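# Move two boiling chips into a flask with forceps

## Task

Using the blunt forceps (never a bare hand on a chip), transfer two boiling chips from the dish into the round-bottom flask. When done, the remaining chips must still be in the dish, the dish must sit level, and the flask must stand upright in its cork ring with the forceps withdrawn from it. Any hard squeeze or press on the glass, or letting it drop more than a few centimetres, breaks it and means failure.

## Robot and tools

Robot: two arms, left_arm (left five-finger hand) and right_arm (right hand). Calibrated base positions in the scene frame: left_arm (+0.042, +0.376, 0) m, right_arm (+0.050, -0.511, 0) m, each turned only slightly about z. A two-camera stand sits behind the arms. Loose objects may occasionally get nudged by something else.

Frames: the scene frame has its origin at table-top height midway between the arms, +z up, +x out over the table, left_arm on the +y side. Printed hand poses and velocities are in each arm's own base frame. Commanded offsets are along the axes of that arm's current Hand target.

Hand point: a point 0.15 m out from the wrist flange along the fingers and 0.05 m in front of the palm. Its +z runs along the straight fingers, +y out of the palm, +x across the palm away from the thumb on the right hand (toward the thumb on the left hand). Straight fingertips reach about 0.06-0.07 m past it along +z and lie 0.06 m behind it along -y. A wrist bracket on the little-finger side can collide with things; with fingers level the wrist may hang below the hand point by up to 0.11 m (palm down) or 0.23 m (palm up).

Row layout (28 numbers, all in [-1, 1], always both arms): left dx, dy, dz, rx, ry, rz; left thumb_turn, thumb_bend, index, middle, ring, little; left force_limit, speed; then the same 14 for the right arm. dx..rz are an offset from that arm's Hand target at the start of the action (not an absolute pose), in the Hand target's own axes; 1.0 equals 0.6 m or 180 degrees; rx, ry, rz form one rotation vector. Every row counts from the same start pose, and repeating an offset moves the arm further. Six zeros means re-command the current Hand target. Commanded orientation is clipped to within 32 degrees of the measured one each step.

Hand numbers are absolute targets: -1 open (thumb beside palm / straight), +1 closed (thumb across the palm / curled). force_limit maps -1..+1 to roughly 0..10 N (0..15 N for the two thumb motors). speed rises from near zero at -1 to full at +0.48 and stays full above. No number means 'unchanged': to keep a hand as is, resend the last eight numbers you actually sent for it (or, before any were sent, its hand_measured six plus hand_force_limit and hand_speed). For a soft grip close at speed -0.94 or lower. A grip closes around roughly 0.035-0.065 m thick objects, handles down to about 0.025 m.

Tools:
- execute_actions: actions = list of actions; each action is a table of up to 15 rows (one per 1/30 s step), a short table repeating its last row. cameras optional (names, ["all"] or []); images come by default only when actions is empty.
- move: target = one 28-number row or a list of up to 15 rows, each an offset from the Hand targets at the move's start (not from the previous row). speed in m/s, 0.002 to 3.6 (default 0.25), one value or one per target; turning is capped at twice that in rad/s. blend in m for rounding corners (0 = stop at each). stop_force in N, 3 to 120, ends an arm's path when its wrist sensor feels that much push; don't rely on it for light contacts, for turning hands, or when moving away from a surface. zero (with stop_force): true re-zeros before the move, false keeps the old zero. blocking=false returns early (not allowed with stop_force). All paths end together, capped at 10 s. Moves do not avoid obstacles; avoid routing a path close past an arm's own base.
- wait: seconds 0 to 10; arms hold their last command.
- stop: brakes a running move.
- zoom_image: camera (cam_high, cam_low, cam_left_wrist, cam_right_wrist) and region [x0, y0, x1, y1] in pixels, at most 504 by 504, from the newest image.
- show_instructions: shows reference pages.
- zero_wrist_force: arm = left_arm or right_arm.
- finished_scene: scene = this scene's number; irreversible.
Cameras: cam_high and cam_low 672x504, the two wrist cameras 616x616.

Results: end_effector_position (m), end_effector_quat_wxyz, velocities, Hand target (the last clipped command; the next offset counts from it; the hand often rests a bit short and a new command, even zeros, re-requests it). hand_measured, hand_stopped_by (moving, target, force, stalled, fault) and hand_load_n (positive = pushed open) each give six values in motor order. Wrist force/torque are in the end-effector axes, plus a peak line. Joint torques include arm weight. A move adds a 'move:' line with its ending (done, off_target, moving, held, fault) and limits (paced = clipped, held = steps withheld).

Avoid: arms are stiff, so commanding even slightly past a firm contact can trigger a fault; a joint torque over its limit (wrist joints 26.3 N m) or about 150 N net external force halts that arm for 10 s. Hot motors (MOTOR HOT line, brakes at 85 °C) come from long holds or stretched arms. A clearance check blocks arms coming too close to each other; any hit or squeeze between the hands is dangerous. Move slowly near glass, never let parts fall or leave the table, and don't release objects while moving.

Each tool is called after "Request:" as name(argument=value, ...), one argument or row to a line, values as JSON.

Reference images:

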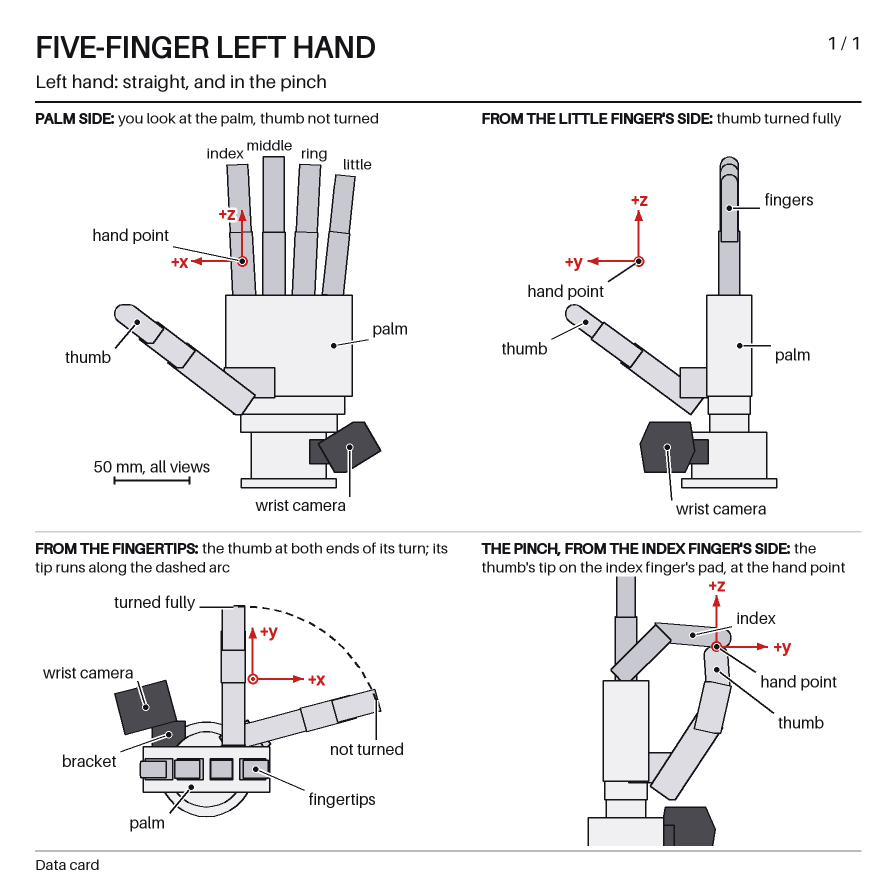

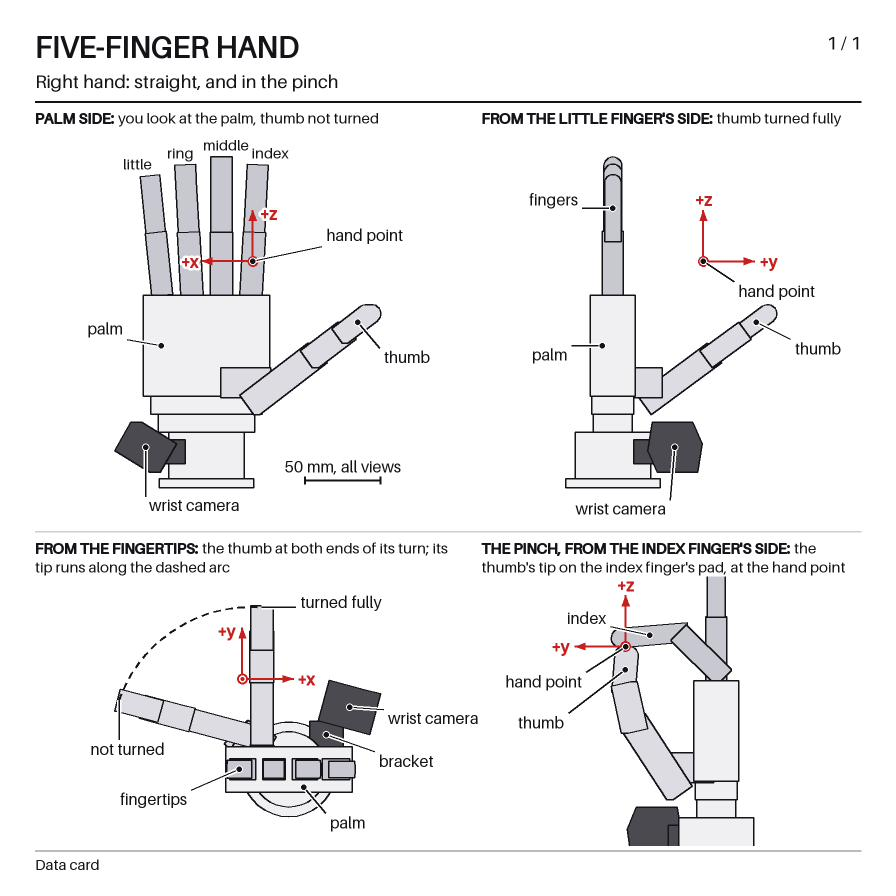

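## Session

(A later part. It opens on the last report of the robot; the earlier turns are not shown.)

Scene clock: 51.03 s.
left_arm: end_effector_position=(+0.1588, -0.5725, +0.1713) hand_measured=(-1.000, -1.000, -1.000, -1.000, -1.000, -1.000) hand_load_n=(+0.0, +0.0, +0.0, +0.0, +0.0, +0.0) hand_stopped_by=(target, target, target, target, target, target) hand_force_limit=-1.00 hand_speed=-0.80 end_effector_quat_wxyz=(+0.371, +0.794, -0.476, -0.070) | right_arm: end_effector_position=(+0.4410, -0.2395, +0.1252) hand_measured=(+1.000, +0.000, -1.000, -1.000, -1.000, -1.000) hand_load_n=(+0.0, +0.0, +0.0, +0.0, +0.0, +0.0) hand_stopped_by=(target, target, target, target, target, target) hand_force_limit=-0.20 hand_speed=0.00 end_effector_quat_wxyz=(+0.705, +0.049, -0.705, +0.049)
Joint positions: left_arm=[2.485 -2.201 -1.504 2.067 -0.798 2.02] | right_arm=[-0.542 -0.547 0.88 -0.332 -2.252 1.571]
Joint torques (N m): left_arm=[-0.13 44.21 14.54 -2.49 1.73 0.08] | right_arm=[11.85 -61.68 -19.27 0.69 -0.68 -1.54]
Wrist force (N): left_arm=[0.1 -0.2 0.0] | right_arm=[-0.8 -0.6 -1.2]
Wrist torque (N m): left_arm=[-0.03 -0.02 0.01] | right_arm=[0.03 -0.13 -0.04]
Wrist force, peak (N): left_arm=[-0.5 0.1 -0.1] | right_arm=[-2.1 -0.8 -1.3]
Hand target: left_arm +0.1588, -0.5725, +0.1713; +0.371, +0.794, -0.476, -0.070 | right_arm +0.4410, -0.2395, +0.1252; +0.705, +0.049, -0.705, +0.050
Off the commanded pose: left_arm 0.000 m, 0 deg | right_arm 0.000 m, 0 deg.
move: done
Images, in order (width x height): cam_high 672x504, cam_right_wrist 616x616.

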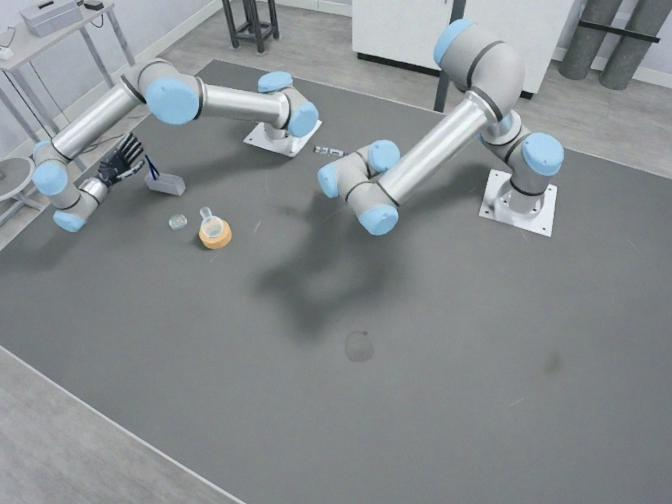

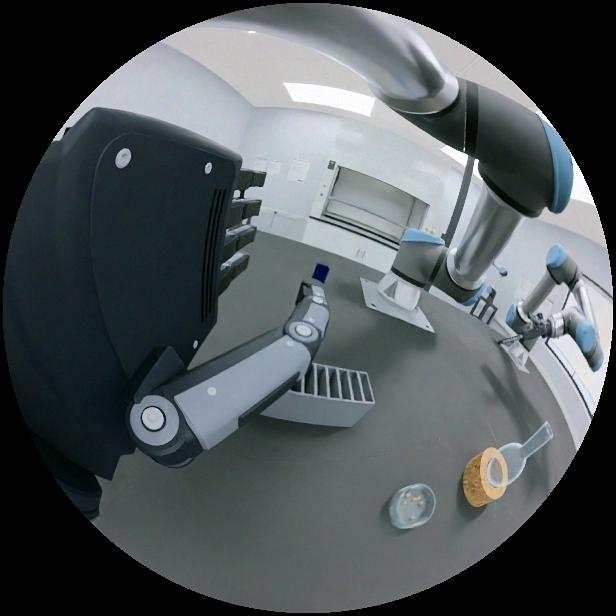

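Request:
move(
  target=[0,0,0,0,0,0,-1,-1,-1,-1,-1,-1,-1,-0.8,-0.067,-0.002,0,0,0,0,1,0,-1,-1,-1,-1,-0.2,0],
  speed=0.08,
  stop_force=6,
  cameras=["all"],
)

Request:
zoom_image(
  camera="cam_right_wrist",
  region=[200, 220, 400, 460],
)

Request:
zoom_image(
  camera="cam_high",
  region=[90, 120, 220, 240],
)

Request:
zoom_image(
  camera="cam_low",
  region=[0, 170, 200, 300],
)

Scene clock: 53.30 s.
left_arm: end_effector_position=(+0.1588, -0.5725, +0.1713) hand_measured=(-1.000, -1.000, -1.000, -1.000, -1.000, -1.000) hand_load_n=(+0.0, +0.0, +0.0, +0.0, +0.0, +0.0) hand_stopped_by=(target, target, target, target, target, target) hand_force_limit=-1.00 hand_speed=-0.80 end_effector_quat_wxyz=(+0.371, +0.794, -0.476, -0.070) | right_arm: end_effector_position=(+0.4412, -0.2408, +0.0850) hand_measured=(+1.000, +0.000, -1.000, -1.000, -1.000, -1.000) hand_load_n=(+0.0, +0.0, +0.0, +0.0, +0.0, +0.0) hand_stopped_by=(target, target, target, target, target, target) hand_force_limit=-0.20 hand_speed=0.00 end_effector_quat_wxyz=(+0.705, +0.049, -0.705, +0.050)
Joint positions: left_arm=[2.485 -2.201 -1.504 2.067 -0.798 2.02] | right_arm=[-0.543 -0.502 0.899 -0.397 -2.254 1.571]
Joint torques (N m): left_arm=[-0.7 43.49 15.39 -2.5 1.75 0.08] | right_arm=[-7.35 -64.56 -22.16 0.04 0.48 0.32]
Wrist force (N): left_arm=[0.0 0.0 0.1] | right_arm=[-0.9 -0.6 -1.4]
Wrist torque (N m): left_arm=[0.00 0.00 -0.01] | right_arm=[0.04 -0.11 -0.04]
Wrist force, peak (N): left_arm=[0.0 0.4 0.4] | right_arm=[-1.8 -0.5 -1.4]
Hand target: left_arm +0.1588, -0.5725, +0.1713; +0.371, +0.794, -0.476, -0.070 | right_arm +0.4412, -0.2407, +0.0850; +0.705, +0.049, -0.705, +0.050
Off the commanded pose: left_arm 0.000 m, 0 deg | right_arm 0.000 m, 0 deg.
move: done

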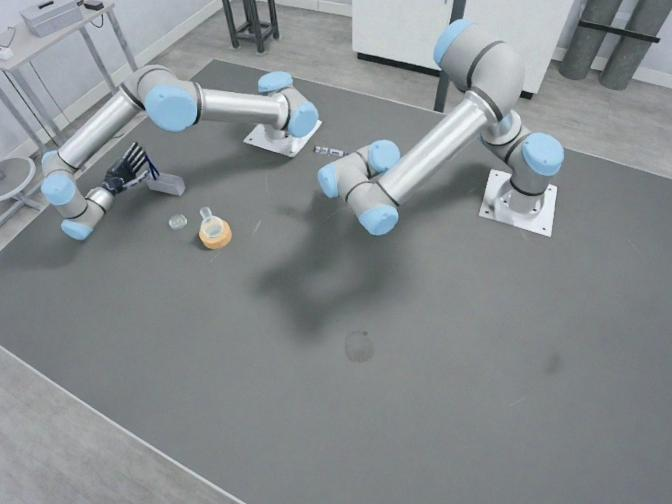

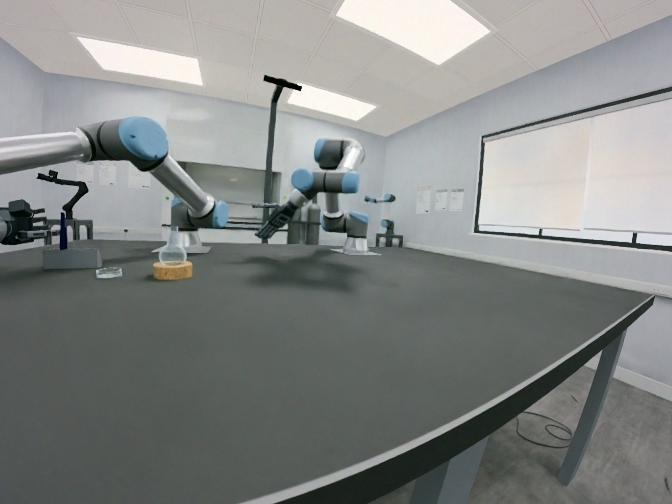

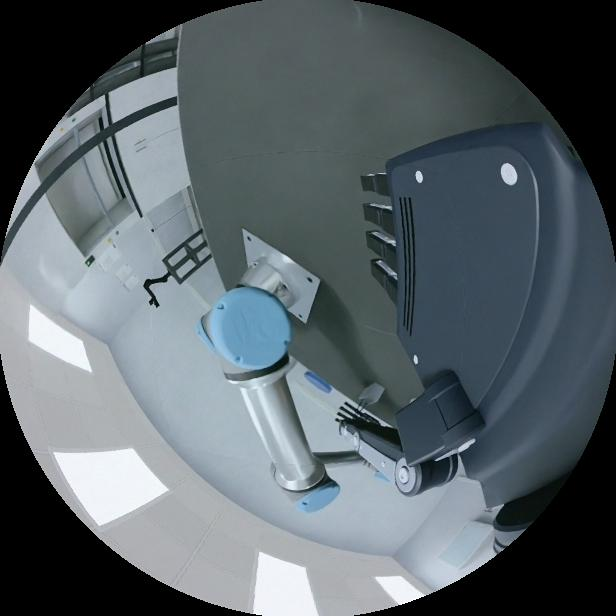

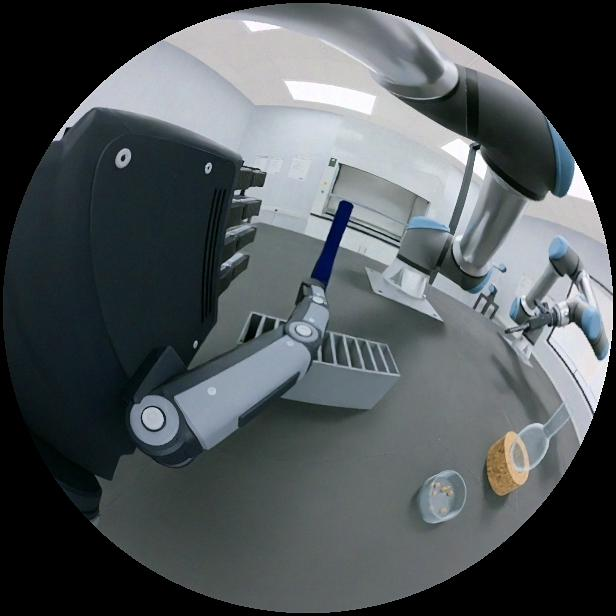

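Scaled by 2.100 from the camera's 616x616 image, which has a finer 880x880 frame.

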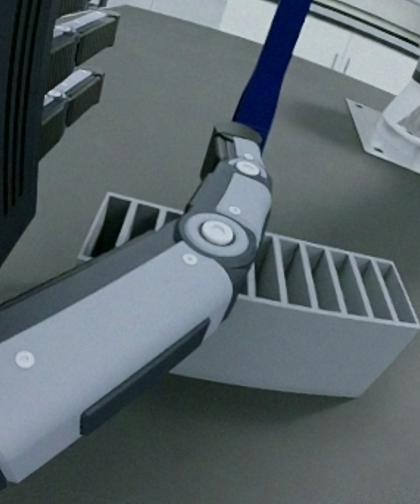

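Scaled by 3.877 from the camera's 672x504 image, which has a finer 960x720 frame.

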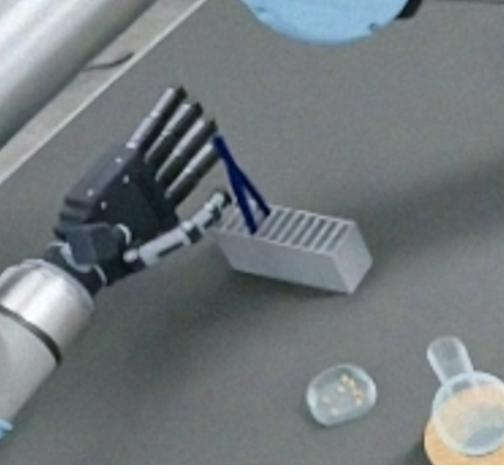

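Scaled by 2.520 from the camera's 672x504 image, which has a finer 960x720 frame.

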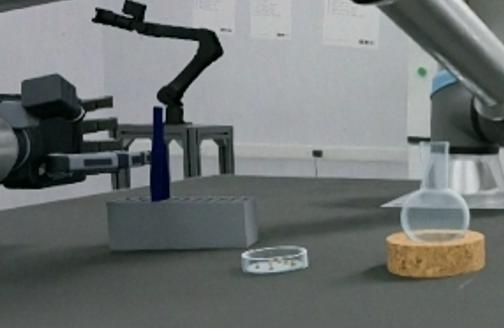

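Request:
zoom_image(
  camera="cam_right_wrist",
  region=[270, 190, 370, 340],
)

Scaled by 3.360 from the camera's 616x616 image, which has a finer 880x880 frame.

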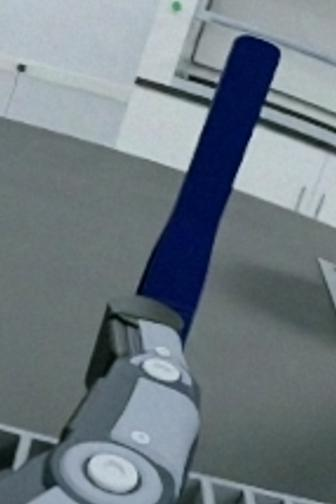

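Request:
move(
  target=[0,0,0,0,0,0,-1,-1,-1,-1,-1,-1,-1,-0.8,0,0.0058,0,0,0,0,1,0,-0.4,-0.4,-1,-1,-0.6,-0.4],
  speed=0.05,
  cameras=["cam_high","cam_right_wrist"],
)

Request:
zoom_image(
  camera="cam_right_wrist",
  region=[220, 180, 380, 360],
)

Request:
zoom_image(
  camera="cam_high",
  region=[90, 120, 220, 240],
)

Scene clock: 55.53 s.
left_arm: end_effector_position=(+0.1588, -0.5725, +0.1713) hand_measured=(-1.000, -1.000, -1.000, -1.000, -1.000, -1.000) hand_load_n=(+0.0, +0.0, +0.0, +0.0, +0.0, +0.0) hand_stopped_by=(target, target, target, target, target, target) hand_force_limit=-1.00 hand_speed=-0.80 end_effector_quat_wxyz=(+0.371, +0.794, -0.476, -0.070) | right_arm: end_effector_position=(+0.4407, -0.2372, +0.0850) hand_measured=(+1.000, +0.000, -0.400, -0.400, -1.000, -1.000) hand_load_n=(+0.0, +0.0, +0.0, +0.0, +0.0, +0.0) hand_stopped_by=(target, target, target, target, target, target) hand_force_limit=-0.60 hand_speed=-0.40 end_effector_quat_wxyz=(+0.705, +0.049, -0.705, +0.050)
Joint positions: left_arm=[2.485 -2.201 -1.504 2.067 -0.798 2.02] | right_arm=[-0.54 -0.507 0.909 -0.402 -2.25 1.571]
Joint torques (N m): left_arm=[0.24 43.55 15.75 -2.36 1.87 0.09] | right_arm=[5.5 -56.63 -21.56 1.23 0.16 0.38]
Wrist force (N): left_arm=[0.0 0.1 0.0] | right_arm=[-1.1 -0.6 -1.4]
Wrist torque (N m): left_arm=[0.01 -0.01 -0.01] | right_arm=[0.04 -0.08 -0.05]
Wrist force, peak (N): left_arm=[0.1 0.0 0.6] | right_arm=[-1.1 -0.5 -1.5]
Hand target: left_arm +0.1588, -0.5725, +0.1713; +0.371, +0.794, -0.476, -0.070 | right_arm +0.4407, -0.2373, +0.0850; +0.705, +0.049, -0.705, +0.050
Off the commanded pose: left_arm 0.000 m, 0 deg | right_arm 0.000 m, 0 deg.
move: done
Images, in order (width x height): cam_high 672x504, cam_right_wrist 616x616.

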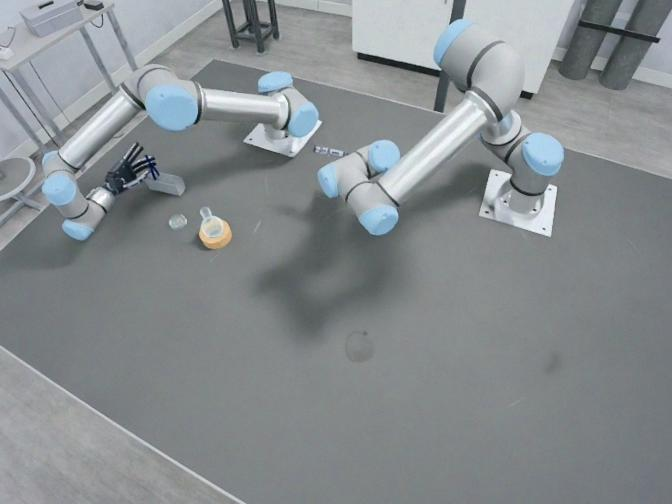

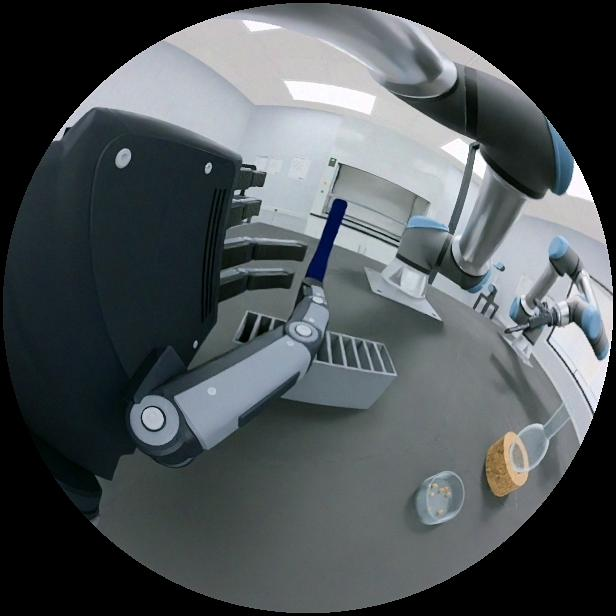

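Scaled by 2.800 from the camera's 616x616 image, which has a finer 880x880 frame.

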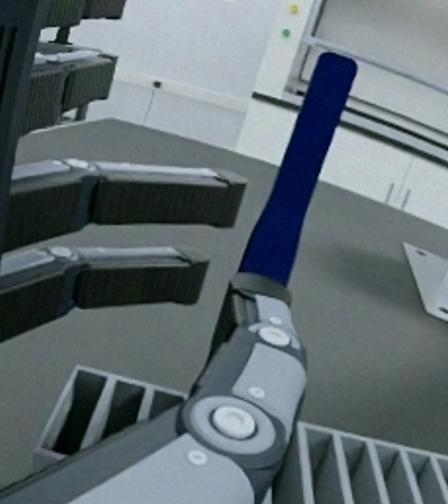

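Scaled by 3.877 from the camera's 672x504 image, which has a finer 960x720 frame.

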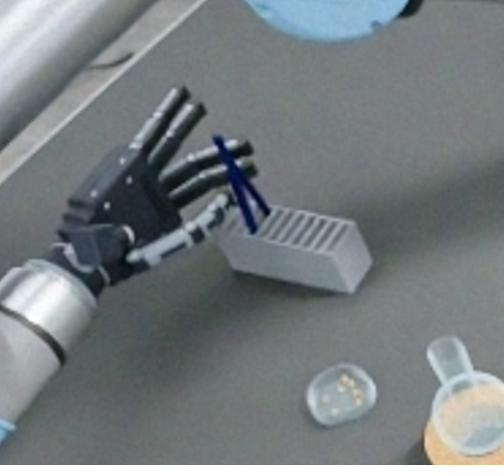

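Request:
move(
  target=[0,0,0,0,0,0,-1,-1,-1,-1,-1,-1,-1,-0.8,0,0,0,0,0,0,1,0,0.2,0.2,-1,-1,-0.7,-0.9],
  speed=0.05,
  cameras=["cam_high","cam_right_wrist"],
)

Request:
zoom_image(
  camera="cam_right_wrist",
  region=[220, 180, 380, 360],
)

Request:
zoom_image(
  camera="cam_high",
  region=[90, 120, 220, 240],
)

Scene clock: 57.73 s.
left_arm: end_effector_position=(+0.1588, -0.5725, +0.1713) hand_measured=(-1.000, -1.000, -1.000, -1.000, -1.000, -1.000) hand_load_n=(+0.0, +0.0, +0.0, +0.0, +0.0, -0.5) hand_stopped_by=(target, target, target, target, target, target) hand_force_limit=-1.00 hand_speed=-0.80 end_effector_quat_wxyz=(+0.371, +0.794, -0.476, -0.070) | right_arm: end_effector_position=(+0.4407, -0.2373, +0.0850) hand_measured=(+1.000, +0.000, -0.010, +0.046, -1.000, -1.000) hand_load_n=(+0.0, +2.0, +0.5, +3.0, +0.0, +0.0) hand_stopped_by=(target, target, force, force, target, target) hand_force_limit=-0.70 hand_speed=-0.90 end_effector_quat_wxyz=(+0.705, +0.049, -0.705, +0.050)
Joint positions: left_arm=[2.485 -2.201 -1.504 2.067 -0.798 2.02] | right_arm=[-0.54 -0.507 0.909 -0.402 -2.25 1.571]
Joint torques (N m): left_arm=[-0.35 43.95 14.6 -2.56 1.77 0.07] | right_arm=[-9.91 -42.37 -21.67 1.99 -0.75 0.28]
Wrist force (N): left_arm=[0.0 0.1 -0.1] | right_arm=[-0.7 -0.5 -1.4]
Wrist torque (N m): left_arm=[0.02 -0.01 0.00] | right_arm=[0.06 -0.10 -0.04]
Wrist force, peak (N): left_arm=[0.2 0.4 0.3] | right_arm=[-0.9 -1.0 -1.4]
Hand target: left_arm +0.1588, -0.5725, +0.1713; +0.371, +0.794, -0.476, -0.070 | right_arm +0.4407, -0.2373, +0.0850; +0.705, +0.049, -0.705, +0.050
Off the commanded pose: left_arm 0.000 m, 0 deg | right_arm 0.000 m, 0 deg.
move: done
Images, in order (width x height): cam_high 672x504, cam_right_wrist 616x616.

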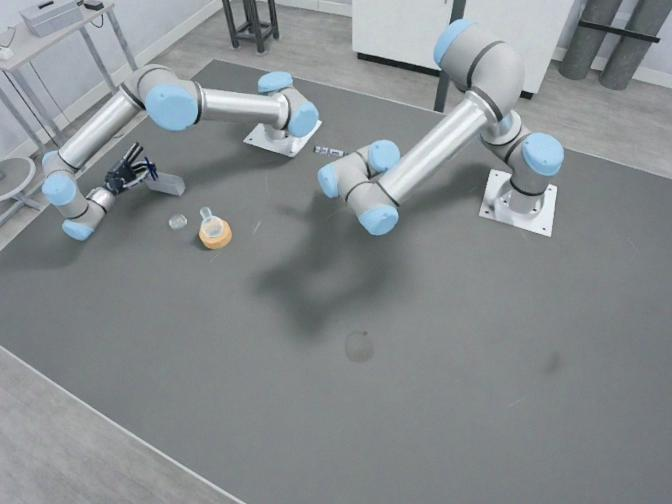

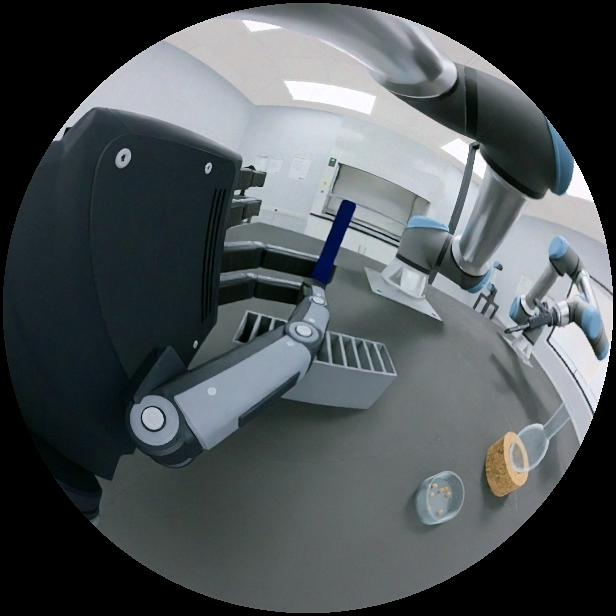

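Scaled by 2.800 from the camera's 616x616 image, which has a finer 880x880 frame.

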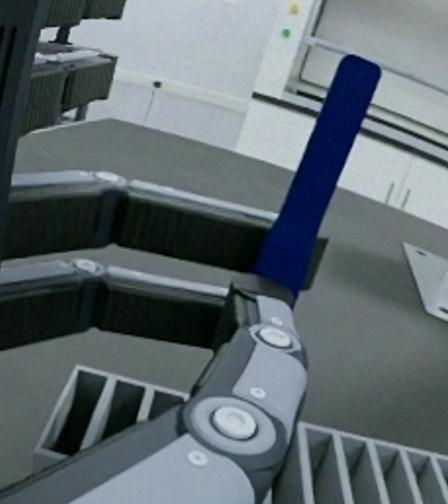

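Scaled by 3.877 from the camera's 672x504 image, which has a finer 960x720 frame.

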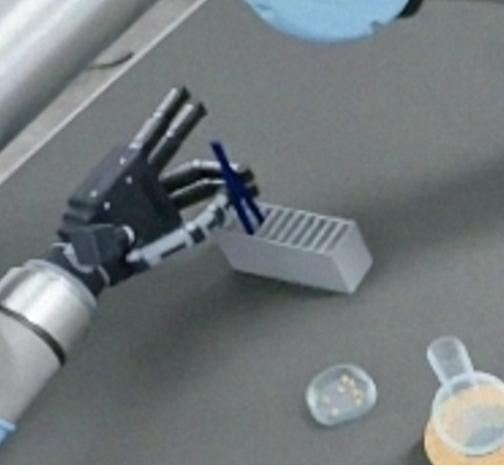

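Request:
move(
  target=[0,0,0,0,0,0,-1,-1,-1,-1,-1,-1,-1,-0.8,0,0,0,0,0,0,1,0,0.21,0.2,-1,-1,-0.6,-0.9],
  speed=0.05,
  cameras=["cam_high","cam_right_wrist"],
)

Request:
zoom_image(
  camera="cam_right_wrist",
  region=[220, 180, 380, 360],
)

Request:
zoom_image(
  camera="cam_high",
  region=[120, 140, 200, 210],
)

Scene clock: 58.80 s.
left_arm: end_effector_position=(+0.1588, -0.5725, +0.1713) hand_measured=(-1.000, -1.000, -1.000, -1.000, -1.000, -1.000) hand_load_n=(+0.0, +0.0, -0.5, +0.0, -0.5, +0.0) hand_stopped_by=(target, target, target, target, target, target) hand_force_limit=-1.00 hand_speed=-0.80 end_effector_quat_wxyz=(+0.371, +0.794, -0.476, -0.070) | right_arm: end_effector_position=(+0.4407, -0.2373, +0.0850) hand_measured=(+1.000, +0.000, +0.008, +0.046, -1.000, -1.000) hand_load_n=(+0.0, +2.0, +2.5, +1.0, +0.0, +0.0) hand_stopped_by=(target, target, force, force, target, target) hand_force_limit=-0.60 hand_speed=-0.90 end_effector_quat_wxyz=(+0.705, +0.049, -0.705, +0.050)
Joint positions: left_arm=[2.485 -2.201 -1.504 2.067 -0.798 2.02] | right_arm=[-0.54 -0.507 0.909 -0.402 -2.25 1.571]
Joint torques (N m): left_arm=[0.02 43.74 14.84 -2.54 1.8 0.1] | right_arm=[-9.91 -41.94 -21.91 1.58 -0.77 0.2]
Wrist force (N): left_arm=[-0.1 0.0 0.1] | right_arm=[-0.8 -1.0 -1.1]
Wrist torque (N m): left_arm=[0.00 0.00 -0.01] | right_arm=[0.05 -0.05 -0.04]
Wrist force, peak (N): left_arm=[0.1 0.4 0.3] | right_arm=[-0.7 -1.2 -1.3]
Hand target: left_arm +0.1588, -0.5725, +0.1713; +0.371, +0.794, -0.476, -0.070 | right_arm +0.4407, -0.2373, +0.0850; +0.705, +0.049, -0.705, +0.050
Off the commanded pose: left_arm 0.000 m, 0 deg | right_arm 0.000 m, 0 deg.
move: done
Images, in order (width x height): cam_high 672x504, cam_right_wrist 616x616.

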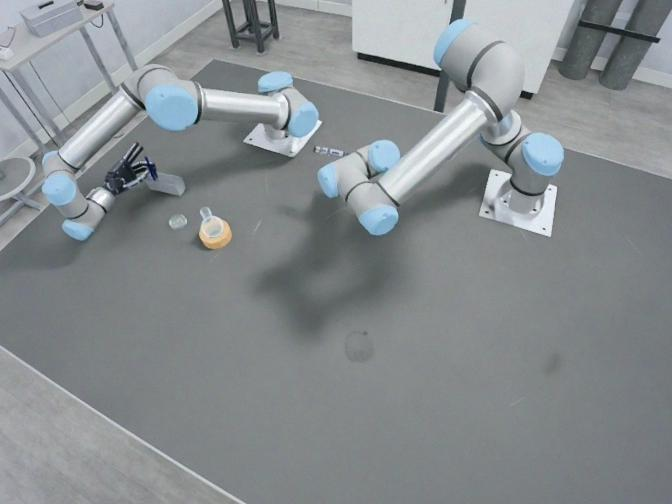

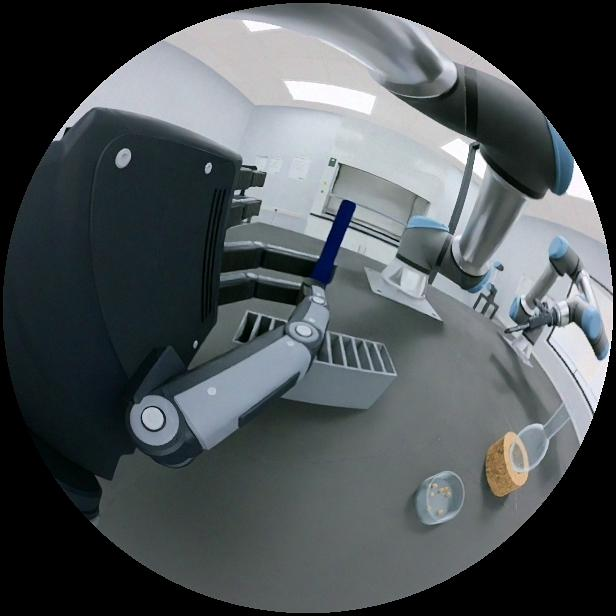

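Scaled by 2.800 from the camera's 616x616 image, which has a finer 880x880 frame.

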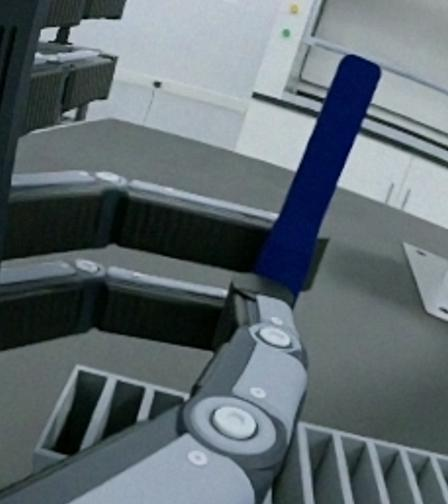

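Scaled by 6.300 from the camera's 672x504 image, which has a finer 960x720 frame.

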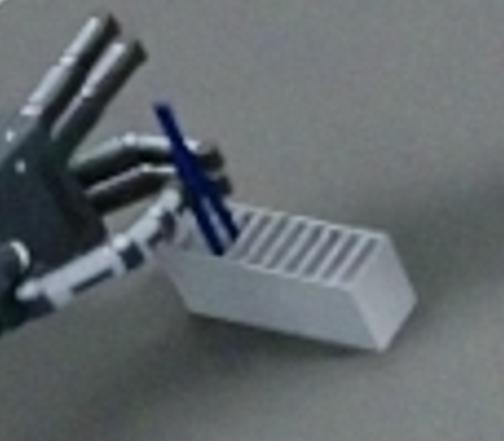

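Request:
move(
  target=[0,0,0,0,0,0,-1,-1,-1,-1,-1,-1,-1,-0.8,0.04,0,0,0,0,0,1,0,0.21,0.2,-1,-1,-0.6,-0.9],
  speed=0.04,
  cameras=["cam_high","cam_right_wrist"],
)

Request:
zoom_image(
  camera="cam_right_wrist",
  region=[220, 180, 380, 360],
)

Request:
zoom_image(
  camera="cam_high",
  region=[120, 140, 200, 210],
)

Scene clock: 60.07 s.
left_arm: end_effector_position=(+0.1588, -0.5725, +0.1713) hand_measured=(-1.000, -1.000, -1.000, -1.000, -1.000, -1.000) hand_load_n=(+0.0, +0.0, +0.0, +0.0, +0.0, +0.0) hand_stopped_by=(target, target, target, target, target, target) hand_force_limit=-1.00 hand_speed=-0.80 end_effector_quat_wxyz=(+0.371, +0.794, -0.476, -0.070) | right_arm: end_effector_position=(+0.4407, -0.2373, +0.1092) hand_measured=(+1.000, +0.000, +0.008, +0.046, -1.000, -1.000) hand_load_n=(-0.5, +1.0, +1.5, +1.5, +0.0, +0.0) hand_stopped_by=(target, target, force, force, target, target) hand_force_limit=-0.60 hand_speed=-0.90 end_effector_quat_wxyz=(+0.705, +0.049, -0.705, +0.050) end_effector_velocity=(+0.000, +0.000, -0.002) end_effector_angular_velocity=(-0.001, -0.003, +0.001)
Joint positions: left_arm=[2.485 -2.201 -1.504 2.067 -0.798 2.02] | right_arm=[-0.54 -0.534 0.897 -0.363 -2.25 1.571]
Joint velocities: left_arm=[within noise] | right_arm=[0 0.002 0.001 -0.006 -0.001 -0.001]
Joint torques (N m): left_arm=[-0.29 43.35 15.05 -2.45 1.89 0.1] | right_arm=[-6.54 -40.36 -10.56 -0.34 -0.17 -0.74]
Wrist force (N): left_arm=[-0.1 -0.1 0.3] | right_arm=[-0.9 -0.5 -1.4]
Wrist torque (N m): left_arm=[-0.03 0.02 -0.01] | right_arm=[0.04 -0.11 -0.03]
Wrist force, peak (N): left_arm=[0.4 0.2 0.1] | right_arm=[-1.9 -0.7 -1.2]
Hand target: left_arm +0.1588, -0.5725, +0.1713; +0.371, +0.794, -0.476, -0.070 | right_arm +0.4407, -0.2373, +0.1090; +0.705, +0.049, -0.705, +0.050
Off the commanded pose: left_arm 0.000 m, 0 deg | right_arm 0.000 m, 0 deg.
move: done
Images, in order (width x height): cam_high 672x504, cam_right_wrist 616x616.

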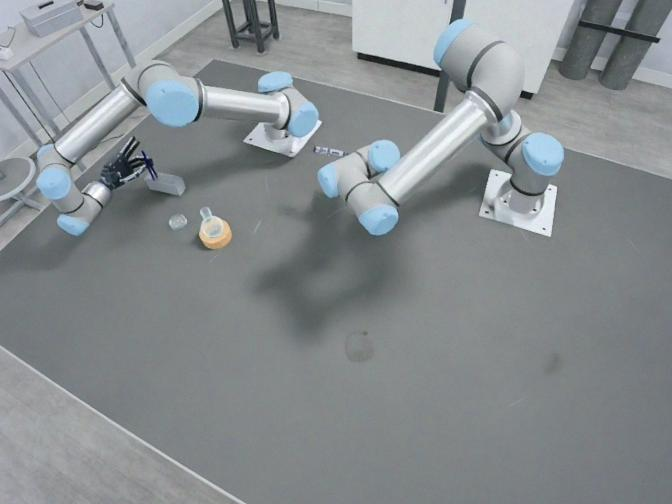

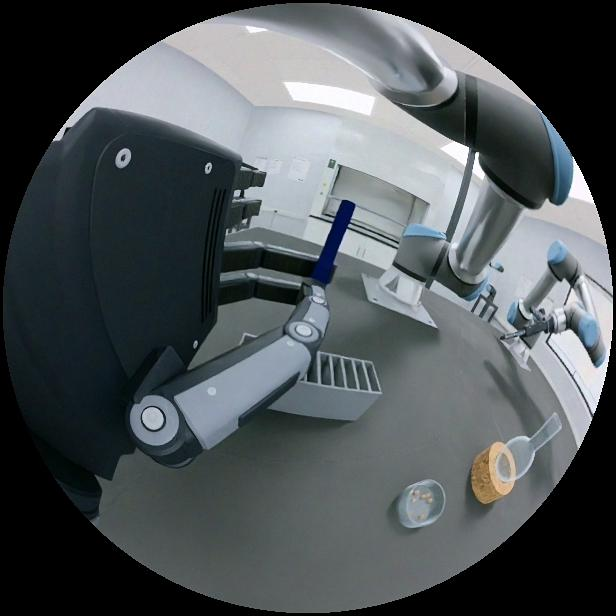

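Scaled by 2.800 from the camera's 616x616 image, which has a finer 880x880 frame.

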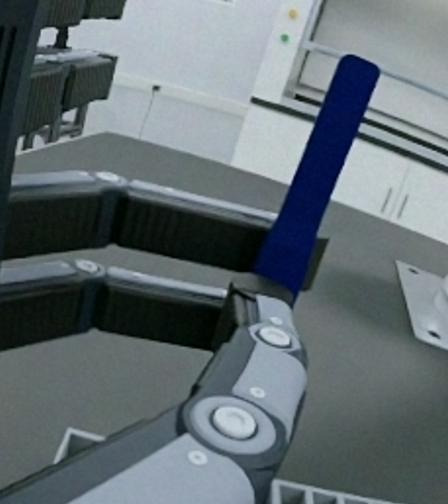

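Scaled by 6.300 from the camera's 672x504 image, which has a finer 960x720 frame.

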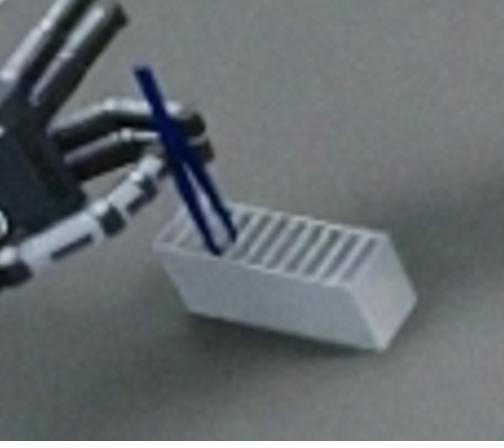

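Request:
move(
  target=[0,0,0,0,0,0,-1,-1,-1,-1,-1,-1,-1,-0.8,0.1,0,0,0,0,0,1,0,0.21,0.2,-1,-1,-0.6,-0.9],
  speed=0.06,
  cameras=["cam_high","cam_right_wrist", "cam_low"],
)

Request:
zoom_image(
  camera="cam_high",
  region=[110, 120, 210, 210],
)

Request:
zoom_image(
  camera="cam_low",
  region=[0, 170, 200, 300],
)

Scene clock: 61.67 s.
left_arm: end_effector_position=(+0.1588, -0.5725, +0.1713) hand_measured=(-1.000, -1.000, -1.000, -1.000, -1.000, -1.000) hand_load_n=(+0.0, +0.0, +0.0, +0.0, +0.0, +0.0) hand_stopped_by=(target, target, target, target, target, target) hand_force_limit=-1.00 hand_speed=-0.80 end_effector_quat_wxyz=(+0.371, +0.794, -0.476, -0.070) | right_arm: end_effector_position=(+0.4407, -0.2373, +0.1691) hand_measured=(+1.000, +0.000, +0.008, +0.046, -1.000, -1.000) hand_load_n=(-0.5, +1.0, +1.5, +1.5, +0.0, +0.0) hand_stopped_by=(target, target, force, force, target, target) hand_force_limit=-0.60 hand_speed=-0.90 end_effector_quat_wxyz=(+0.705, +0.049, -0.705, +0.050)
Joint positions: left_arm=[2.485 -2.201 -1.504 2.067 -0.798 2.02] | right_arm=[-0.54 -0.591 0.847 -0.256 -2.25 1.571]
Joint torques (N m): left_arm=[-0.28 43.81 15.19 -2.42 1.85 0.17] | right_arm=[9.97 -39.25 -11.7 -0.13 1.16 -0.3]
Wrist force (N): left_arm=[0.1 0.0 0.3] | right_arm=[-0.8 -0.6 -1.3]
Wrist torque (N m): left_arm=[-0.02 -0.01 0.00] | right_arm=[0.04 -0.12 -0.02]
Wrist force, peak (N): left_arm=[0.5 0.2 -0.1] | right_arm=[-2.0 -0.4 -1.2]
Hand target: left_arm +0.1588, -0.5725, +0.1713; +0.371, +0.794, -0.476, -0.070 | right_arm +0.4407, -0.2373, +0.1690; +0.705, +0.049, -0.705, +0.050
Off the commanded pose: left_arm 0.000 m, 0 deg | right_arm 0.000 m, 0 deg.
move: done
Images, in order (width x height): cam_high 672x504, cam_low 672x504, cam_right_wrist 616x616.

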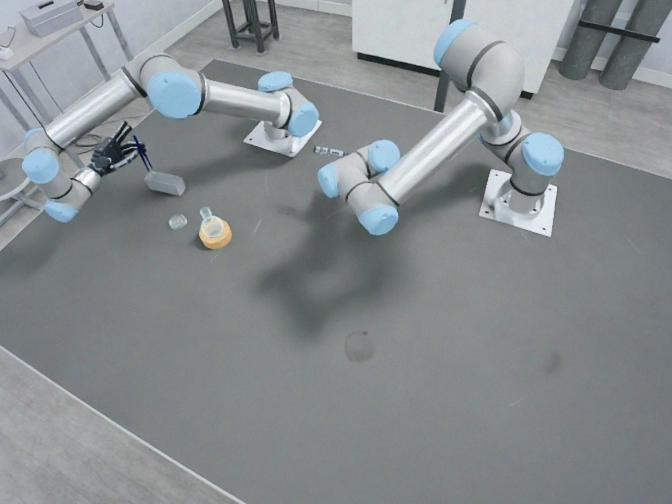

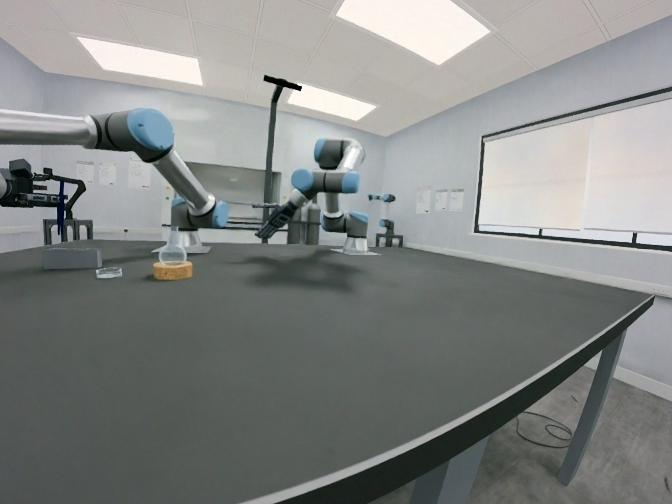

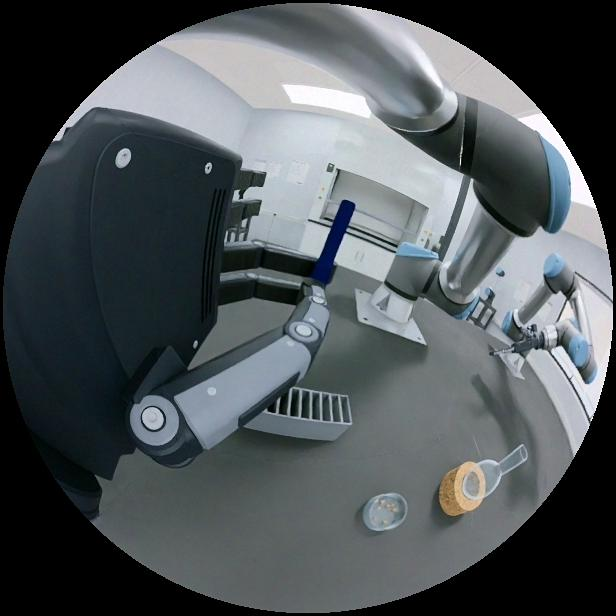

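Scaled by 5.040 from the camera's 672x504 image, which has a finer 960x720 frame.

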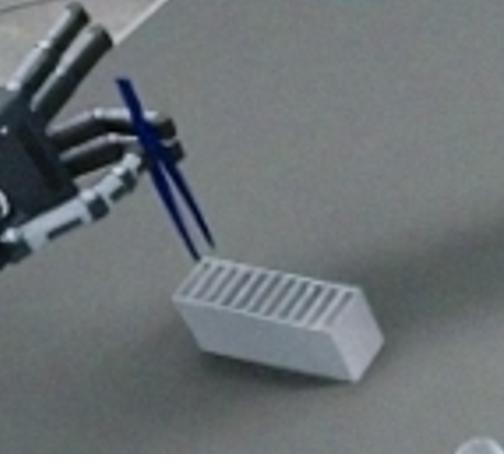

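Scaled by 2.520 from the camera's 672x504 image, which has a finer 960x720 frame.

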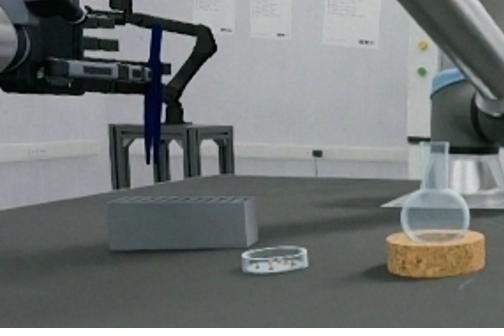

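Request:
zoom_image(
  camera="cam_right_wrist",
  region=[340, 440, 540, 560],
)

Request:
zoom_image(
  camera="cam_low",
  region=[80, 225, 200, 285],
)

Request:
zoom_image(
  camera="cam_high",
  region=[150, 190, 250, 260],
)

Scaled by 2.520 from the camera's 616x616 image, which has a finer 880x880 frame.

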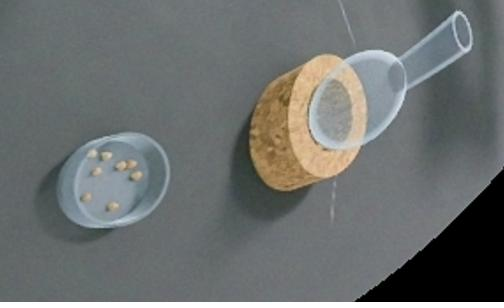

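Scaled by 4.200 from the camera's 672x504 image, which has a finer 960x720 frame.

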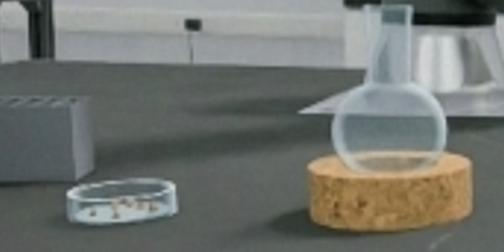

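Scaled by 5.040 from the camera's 672x504 image, which has a finer 960x720 frame.

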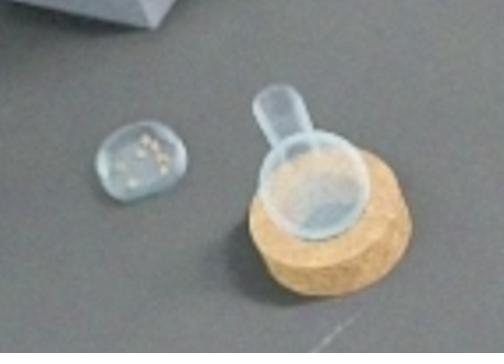

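Request:
move(
  target=[
    [0,0,0,0,0,0,-1,-1,-1,-1,-1,-1,-1,-0.8,-0.0317,0.0477,-0.1063,0.0444,0,0,1,0,0.21,0.2,-1,-1,-0.6,-0.9],
    [0,0,0,0,0,0,-1,-1,-1,-1,-1,-1,-1,-0.8,-0.085,0.2023,-0.2018,0.0444,0,0,1,0,0.21,0.2,-1,-1,-0.6,-0.9],
  ],
  speed=0.1,
  blend=0.015,
  cameras=["cam_high","cam_right_wrist", "cam_low"],
)

Request:
zoom_image(
  camera="cam_high",
  region=[130, 160, 230, 250],
)

Request:
zoom_image(
  camera="cam_low",
  region=[50, 200, 150, 290],
)

Request:
zoom_image(
  camera="cam_right_wrist",
  region=[200, 280, 400, 480],
)

Scene clock: 69.83 s.
left_arm: end_effector_position=(+0.1588, -0.5725, +0.1713) hand_measured=(-1.000, -1.000, -1.000, -1.000, -1.000, -1.000) hand_load_n=(+0.0, +0.0, +0.0, +0.0, +0.0, -0.5) hand_stopped_by=(target, target, target, target, target, target) hand_force_limit=-1.00 hand_speed=-0.80 end_effector_quat_wxyz=(+0.371, +0.794, -0.476, -0.070) | right_arm: end_effector_position=(+0.5437, -0.1002, +0.1178) hand_measured=(+1.000, +0.000, +0.008, +0.046, -1.000, -1.000) hand_load_n=(-0.5, +1.0, +1.5, +1.5, +0.0, -0.5) hand_stopped_by=(target, target, force, force, target, target) hand_force_limit=-0.60 hand_speed=-0.90 end_effector_quat_wxyz=(+0.700, +0.098, -0.700, +0.099)
Joint positions: left_arm=[2.485 -2.201 -1.504 2.067 -0.798 2.02] | right_arm=[-0.277 -0.309 0.42 -0.11 -2.127 1.571]
Joint torques (N m): left_arm=[-0.37 44.35 15.15 -2.41 1.89 0.09] | right_arm=[-8.5 -67.54 -19.59 0.15 0.09 1.48]
Wrist force (N): left_arm=[0.0 0.0 -0.2] | right_arm=[-1.1 -0.5 -1.3]
Wrist torque (N m): left_arm=[0.02 -0.01 -0.01] | right_arm=[0.06 -0.08 -0.05]
Wrist force, peak (N): left_arm=[-0.1 0.4 0.4] | right_arm=[-1.3 0.4 -1.9]
Hand target: left_arm +0.1588, -0.5725, +0.1713; +0.371, +0.794, -0.476, -0.070 | right_arm +0.5437, -0.1002, +0.1179; +0.700, +0.098, -0.700, +0.099
Off the commanded pose: left_arm 0.000 m, 0 deg | right_arm 0.000 m, 0 deg.
move: done
Images, in order (width x height): cam_high 672x504, cam_low 672x504, cam_right_wrist 616x616.

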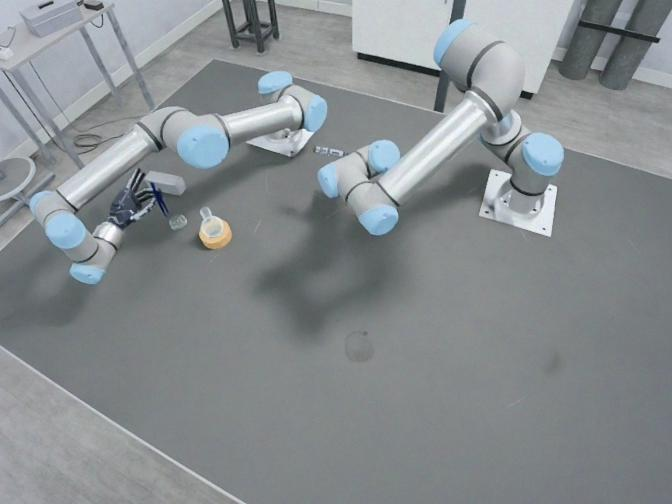

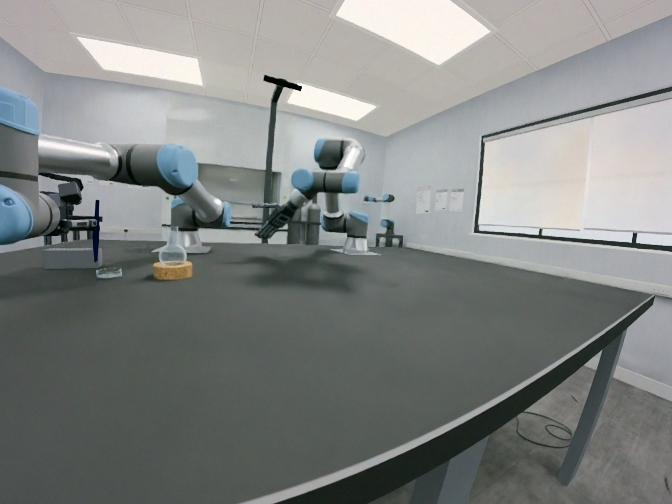

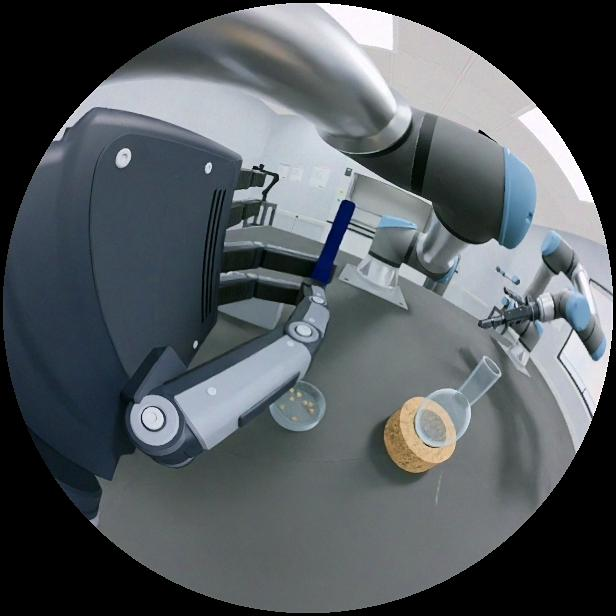

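Scaled by 5.040 from the camera's 672x504 image, which has a finer 960x720 frame.

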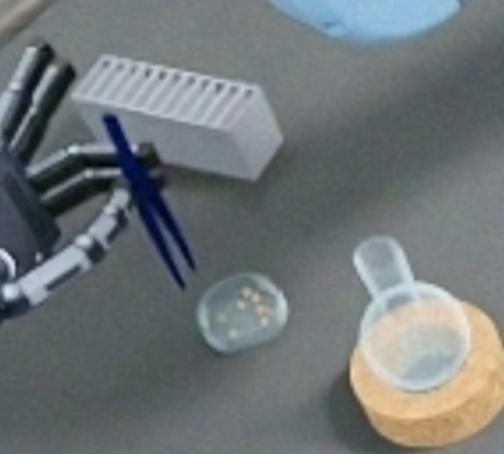

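Scaled by 5.040 from the camera's 672x504 image, which has a finer 960x720 frame.

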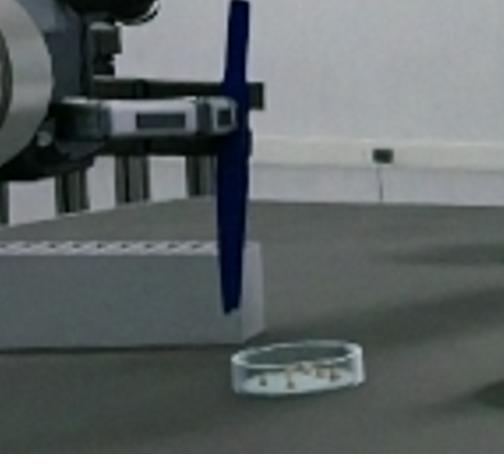

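Scaled by 2.520 from the camera's 616x616 image, which has a finer 880x880 frame.

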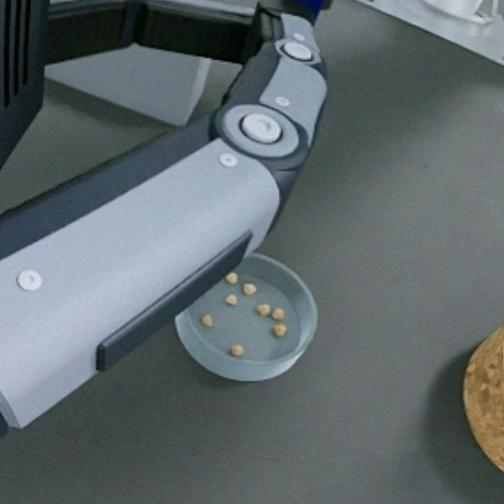

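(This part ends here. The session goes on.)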